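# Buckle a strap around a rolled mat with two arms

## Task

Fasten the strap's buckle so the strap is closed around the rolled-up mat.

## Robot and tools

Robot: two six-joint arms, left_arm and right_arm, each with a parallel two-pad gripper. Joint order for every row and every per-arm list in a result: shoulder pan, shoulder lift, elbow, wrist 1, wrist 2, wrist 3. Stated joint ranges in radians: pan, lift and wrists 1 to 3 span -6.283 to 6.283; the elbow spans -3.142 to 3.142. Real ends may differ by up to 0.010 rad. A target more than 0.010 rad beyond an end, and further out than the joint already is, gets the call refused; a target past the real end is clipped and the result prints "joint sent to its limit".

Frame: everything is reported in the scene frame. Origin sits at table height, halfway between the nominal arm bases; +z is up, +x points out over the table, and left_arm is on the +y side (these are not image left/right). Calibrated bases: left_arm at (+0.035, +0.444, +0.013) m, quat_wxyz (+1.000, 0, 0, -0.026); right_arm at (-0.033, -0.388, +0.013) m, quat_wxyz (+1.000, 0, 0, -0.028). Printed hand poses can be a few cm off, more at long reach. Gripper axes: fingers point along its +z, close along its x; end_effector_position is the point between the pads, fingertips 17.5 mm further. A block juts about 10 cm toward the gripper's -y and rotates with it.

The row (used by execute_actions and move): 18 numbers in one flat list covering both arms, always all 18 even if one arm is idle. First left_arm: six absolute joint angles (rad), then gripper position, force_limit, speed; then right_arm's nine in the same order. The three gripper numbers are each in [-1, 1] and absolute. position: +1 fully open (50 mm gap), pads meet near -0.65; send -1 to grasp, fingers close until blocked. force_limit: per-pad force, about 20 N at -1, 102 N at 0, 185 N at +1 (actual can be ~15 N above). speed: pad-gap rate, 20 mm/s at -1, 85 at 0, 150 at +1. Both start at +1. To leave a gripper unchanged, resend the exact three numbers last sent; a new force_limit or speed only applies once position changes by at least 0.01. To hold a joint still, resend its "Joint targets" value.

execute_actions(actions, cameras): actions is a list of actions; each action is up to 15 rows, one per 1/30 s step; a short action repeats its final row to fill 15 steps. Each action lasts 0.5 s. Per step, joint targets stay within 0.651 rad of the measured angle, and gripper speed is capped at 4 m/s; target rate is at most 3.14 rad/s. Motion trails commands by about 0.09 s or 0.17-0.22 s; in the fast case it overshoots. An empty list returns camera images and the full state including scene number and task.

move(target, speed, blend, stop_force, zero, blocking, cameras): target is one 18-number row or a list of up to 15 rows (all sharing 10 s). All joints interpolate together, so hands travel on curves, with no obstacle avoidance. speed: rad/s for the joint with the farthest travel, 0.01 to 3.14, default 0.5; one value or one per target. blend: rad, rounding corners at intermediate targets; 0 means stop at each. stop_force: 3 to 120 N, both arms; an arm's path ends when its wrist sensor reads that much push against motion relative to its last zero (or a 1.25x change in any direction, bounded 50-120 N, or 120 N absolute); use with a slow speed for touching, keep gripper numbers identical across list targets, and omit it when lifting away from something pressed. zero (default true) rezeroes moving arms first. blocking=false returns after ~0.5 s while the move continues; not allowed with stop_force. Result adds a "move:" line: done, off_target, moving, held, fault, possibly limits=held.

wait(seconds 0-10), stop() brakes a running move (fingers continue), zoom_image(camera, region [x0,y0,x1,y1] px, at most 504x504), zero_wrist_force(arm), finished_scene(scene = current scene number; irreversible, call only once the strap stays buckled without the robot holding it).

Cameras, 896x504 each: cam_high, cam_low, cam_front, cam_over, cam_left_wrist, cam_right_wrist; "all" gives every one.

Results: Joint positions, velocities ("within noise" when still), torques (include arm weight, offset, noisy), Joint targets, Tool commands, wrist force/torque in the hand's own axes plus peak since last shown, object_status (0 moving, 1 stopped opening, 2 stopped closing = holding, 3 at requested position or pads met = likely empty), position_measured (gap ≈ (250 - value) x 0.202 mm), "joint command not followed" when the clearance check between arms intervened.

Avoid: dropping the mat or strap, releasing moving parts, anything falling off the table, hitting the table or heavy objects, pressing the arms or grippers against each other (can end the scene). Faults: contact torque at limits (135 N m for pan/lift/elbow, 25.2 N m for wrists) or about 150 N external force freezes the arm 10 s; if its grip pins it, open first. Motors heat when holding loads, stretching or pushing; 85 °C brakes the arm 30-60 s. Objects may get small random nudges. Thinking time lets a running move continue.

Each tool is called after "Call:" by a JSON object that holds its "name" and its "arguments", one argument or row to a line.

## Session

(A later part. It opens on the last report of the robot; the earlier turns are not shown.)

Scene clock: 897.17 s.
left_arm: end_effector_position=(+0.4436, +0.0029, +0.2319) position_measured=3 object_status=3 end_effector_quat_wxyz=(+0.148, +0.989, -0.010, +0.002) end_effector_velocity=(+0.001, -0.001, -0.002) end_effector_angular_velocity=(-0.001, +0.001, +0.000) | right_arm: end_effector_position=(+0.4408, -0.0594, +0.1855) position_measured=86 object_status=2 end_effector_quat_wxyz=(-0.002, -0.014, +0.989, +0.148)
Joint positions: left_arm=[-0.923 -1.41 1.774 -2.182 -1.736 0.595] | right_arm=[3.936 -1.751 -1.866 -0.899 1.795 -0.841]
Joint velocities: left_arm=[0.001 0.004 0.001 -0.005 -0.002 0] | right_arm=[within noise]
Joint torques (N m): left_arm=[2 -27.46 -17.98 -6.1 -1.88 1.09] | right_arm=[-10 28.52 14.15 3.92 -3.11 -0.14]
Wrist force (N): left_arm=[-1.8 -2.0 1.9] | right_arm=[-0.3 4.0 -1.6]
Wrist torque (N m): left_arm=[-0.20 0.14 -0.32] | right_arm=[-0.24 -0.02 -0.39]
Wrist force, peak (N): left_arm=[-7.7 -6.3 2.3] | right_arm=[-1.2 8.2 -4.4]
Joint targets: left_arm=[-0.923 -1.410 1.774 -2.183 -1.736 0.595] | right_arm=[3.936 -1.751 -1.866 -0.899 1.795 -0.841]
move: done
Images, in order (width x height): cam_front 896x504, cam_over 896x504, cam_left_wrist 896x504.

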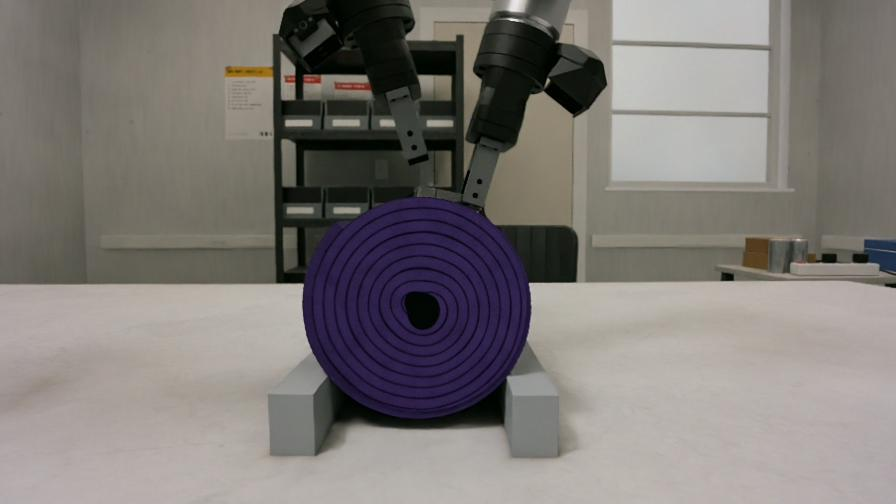

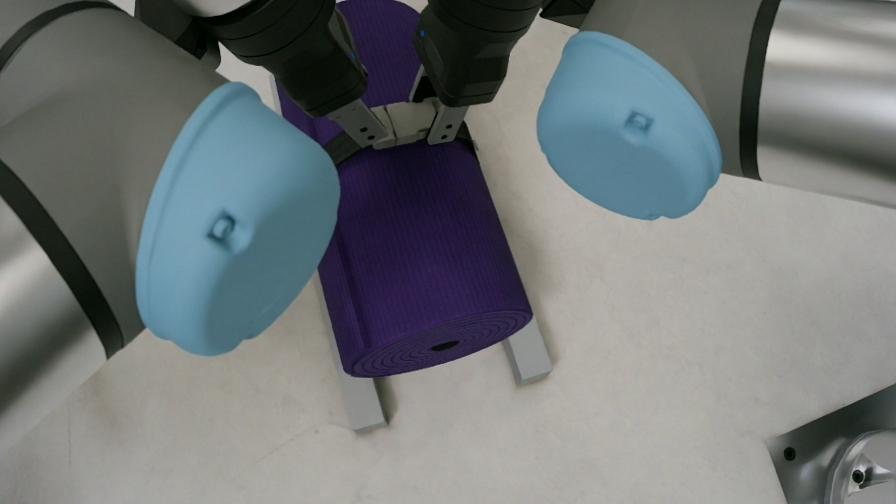

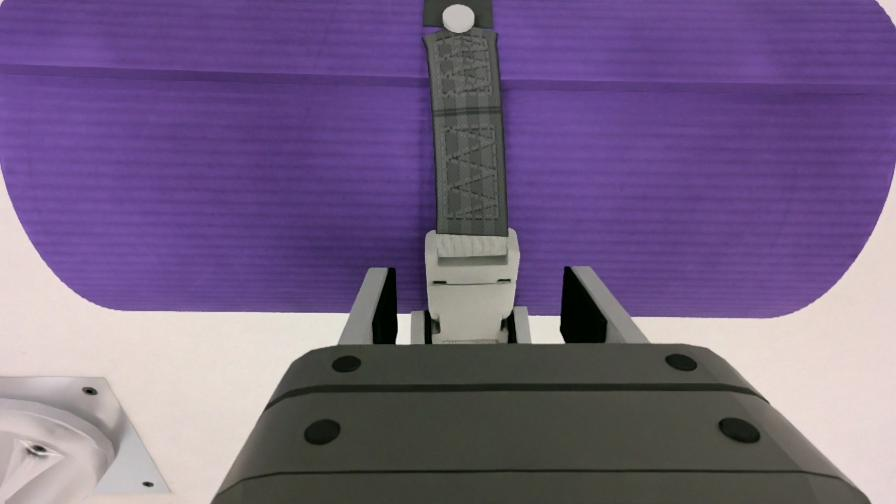

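Buckled. Release the right gripper and retreat both.

Call:
{"name": "move", "arguments": {
  "target": [
    [-0.9234,-1.4099,1.7739,-2.1827,-1.7355,0.5948,1,-0.6,-0.9,3.9355,-1.7506,-1.8663,-0.8993,1.7948,-0.8407,1,-0.5,-0.9],
    [-0.9234,-1.4099,1.7739,-2.1827,-1.7355,0.5948,1,-0.6,-0.9,3.9161,-1.6940,-1.8114,-1.0151,1.7985,-0.8603,1,-0.5,-0.9]
  ],
  "speed": [0.05,0.1],
  "cameras": ["cam_front","cam_over","cam_left_wrist"]
}}

Call:
{"name": "zoom_image", "arguments": {
  "camera": "cam_left_wrist",
  "region": [330, 200, 630, 360]
}}

Call:
{"name": "zoom_image", "arguments": {
  "camera": "cam_front",
  "region": [370, 150, 520, 240]
}}

Scene clock: 903.63 s.
left_arm: end_effector_position=(+0.4436, +0.0028, +0.2318) position_measured=3 object_status=3 end_effector_quat_wxyz=(+0.148, +0.989, -0.010, +0.001) | right_arm: end_effector_position=(+0.4413, -0.0726, +0.2289) position_measured=3 object_status=3 end_effector_quat_wxyz=(-0.002, -0.015, +0.989, +0.148)
Joint positions: left_arm=[-0.923 -1.41 1.774 -2.183 -1.735 0.595] | right_arm=[3.916 -1.694 -1.811 -1.015 1.799 -0.86]
Joint torques (N m): left_arm=[-7.66 -27.47 -16.88 -5.8 1.48 -2.26] | right_arm=[4.92 18.94 13.76 4.92 2.62 0.64]
Wrist force (N): left_arm=[-1.6 -2.0 1.6] | right_arm=[-0.4 -2.2 -0.6]
Wrist torque (N m): left_arm=[-0.19 0.12 -0.32] | right_arm=[-0.45 0.05 -0.30]
Wrist force, peak (N): left_arm=[-1.7 -2.2 1.8] | right_arm=[0.1 4.3 -2.2]
Joint targets: left_arm=[-0.923 -1.410 1.774 -2.183 -1.736 0.595] | right_arm=[3.916 -1.694 -1.811 -1.015 1.798 -0.860]
move: done
Images, in order (width x height): cam_front 896x504, cam_over 896x504, cam_left_wrist 896x504.

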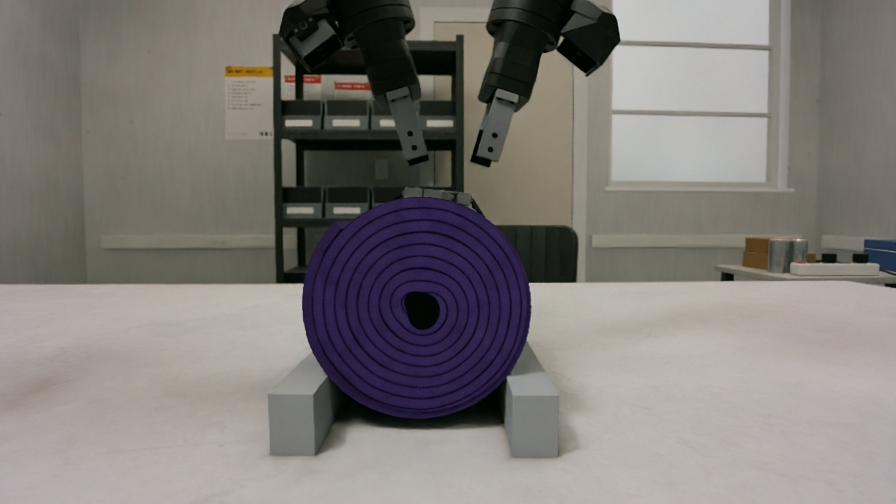

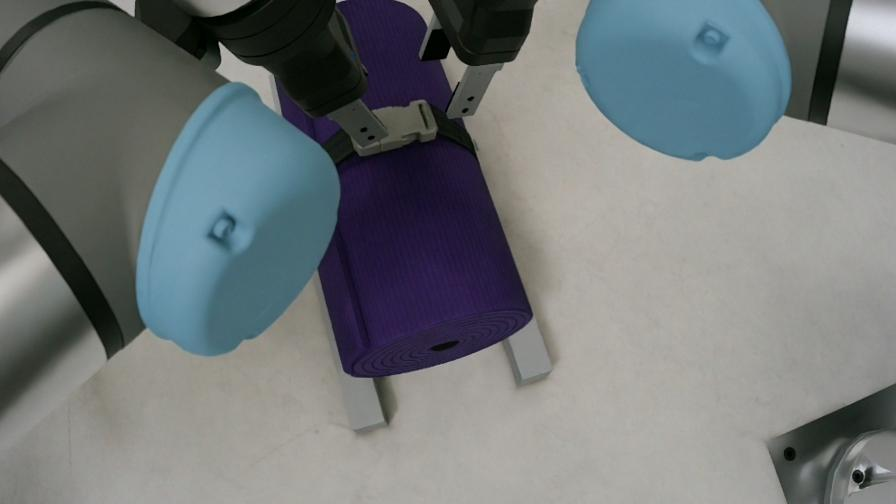

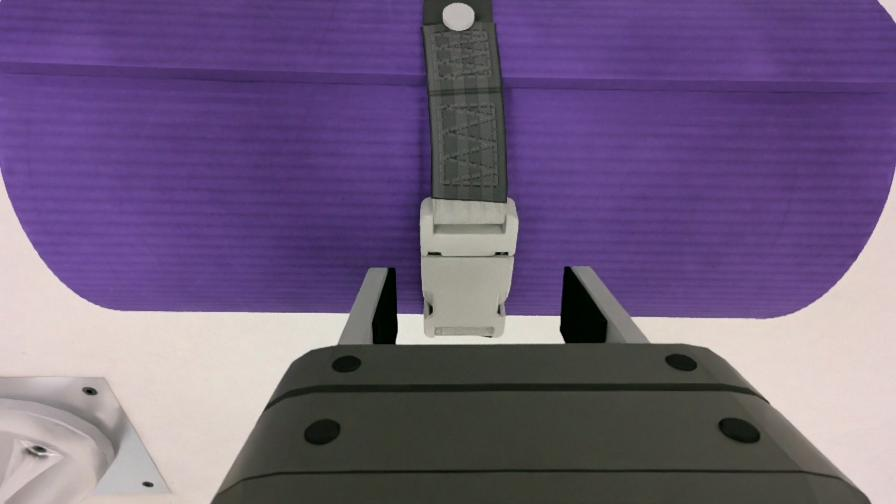

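Scaled by 1.680.

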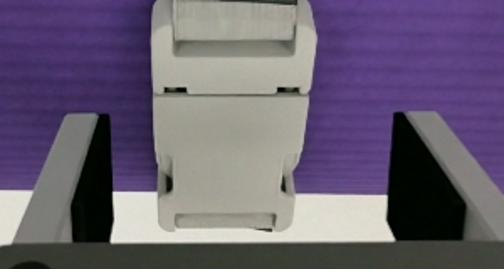

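Scaled by 3.360.

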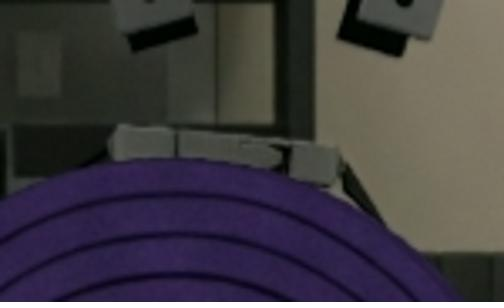

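Call:
{"name": "finished_scene", "arguments": {
  "scene": 2
}}

The scene is finished: the task was done.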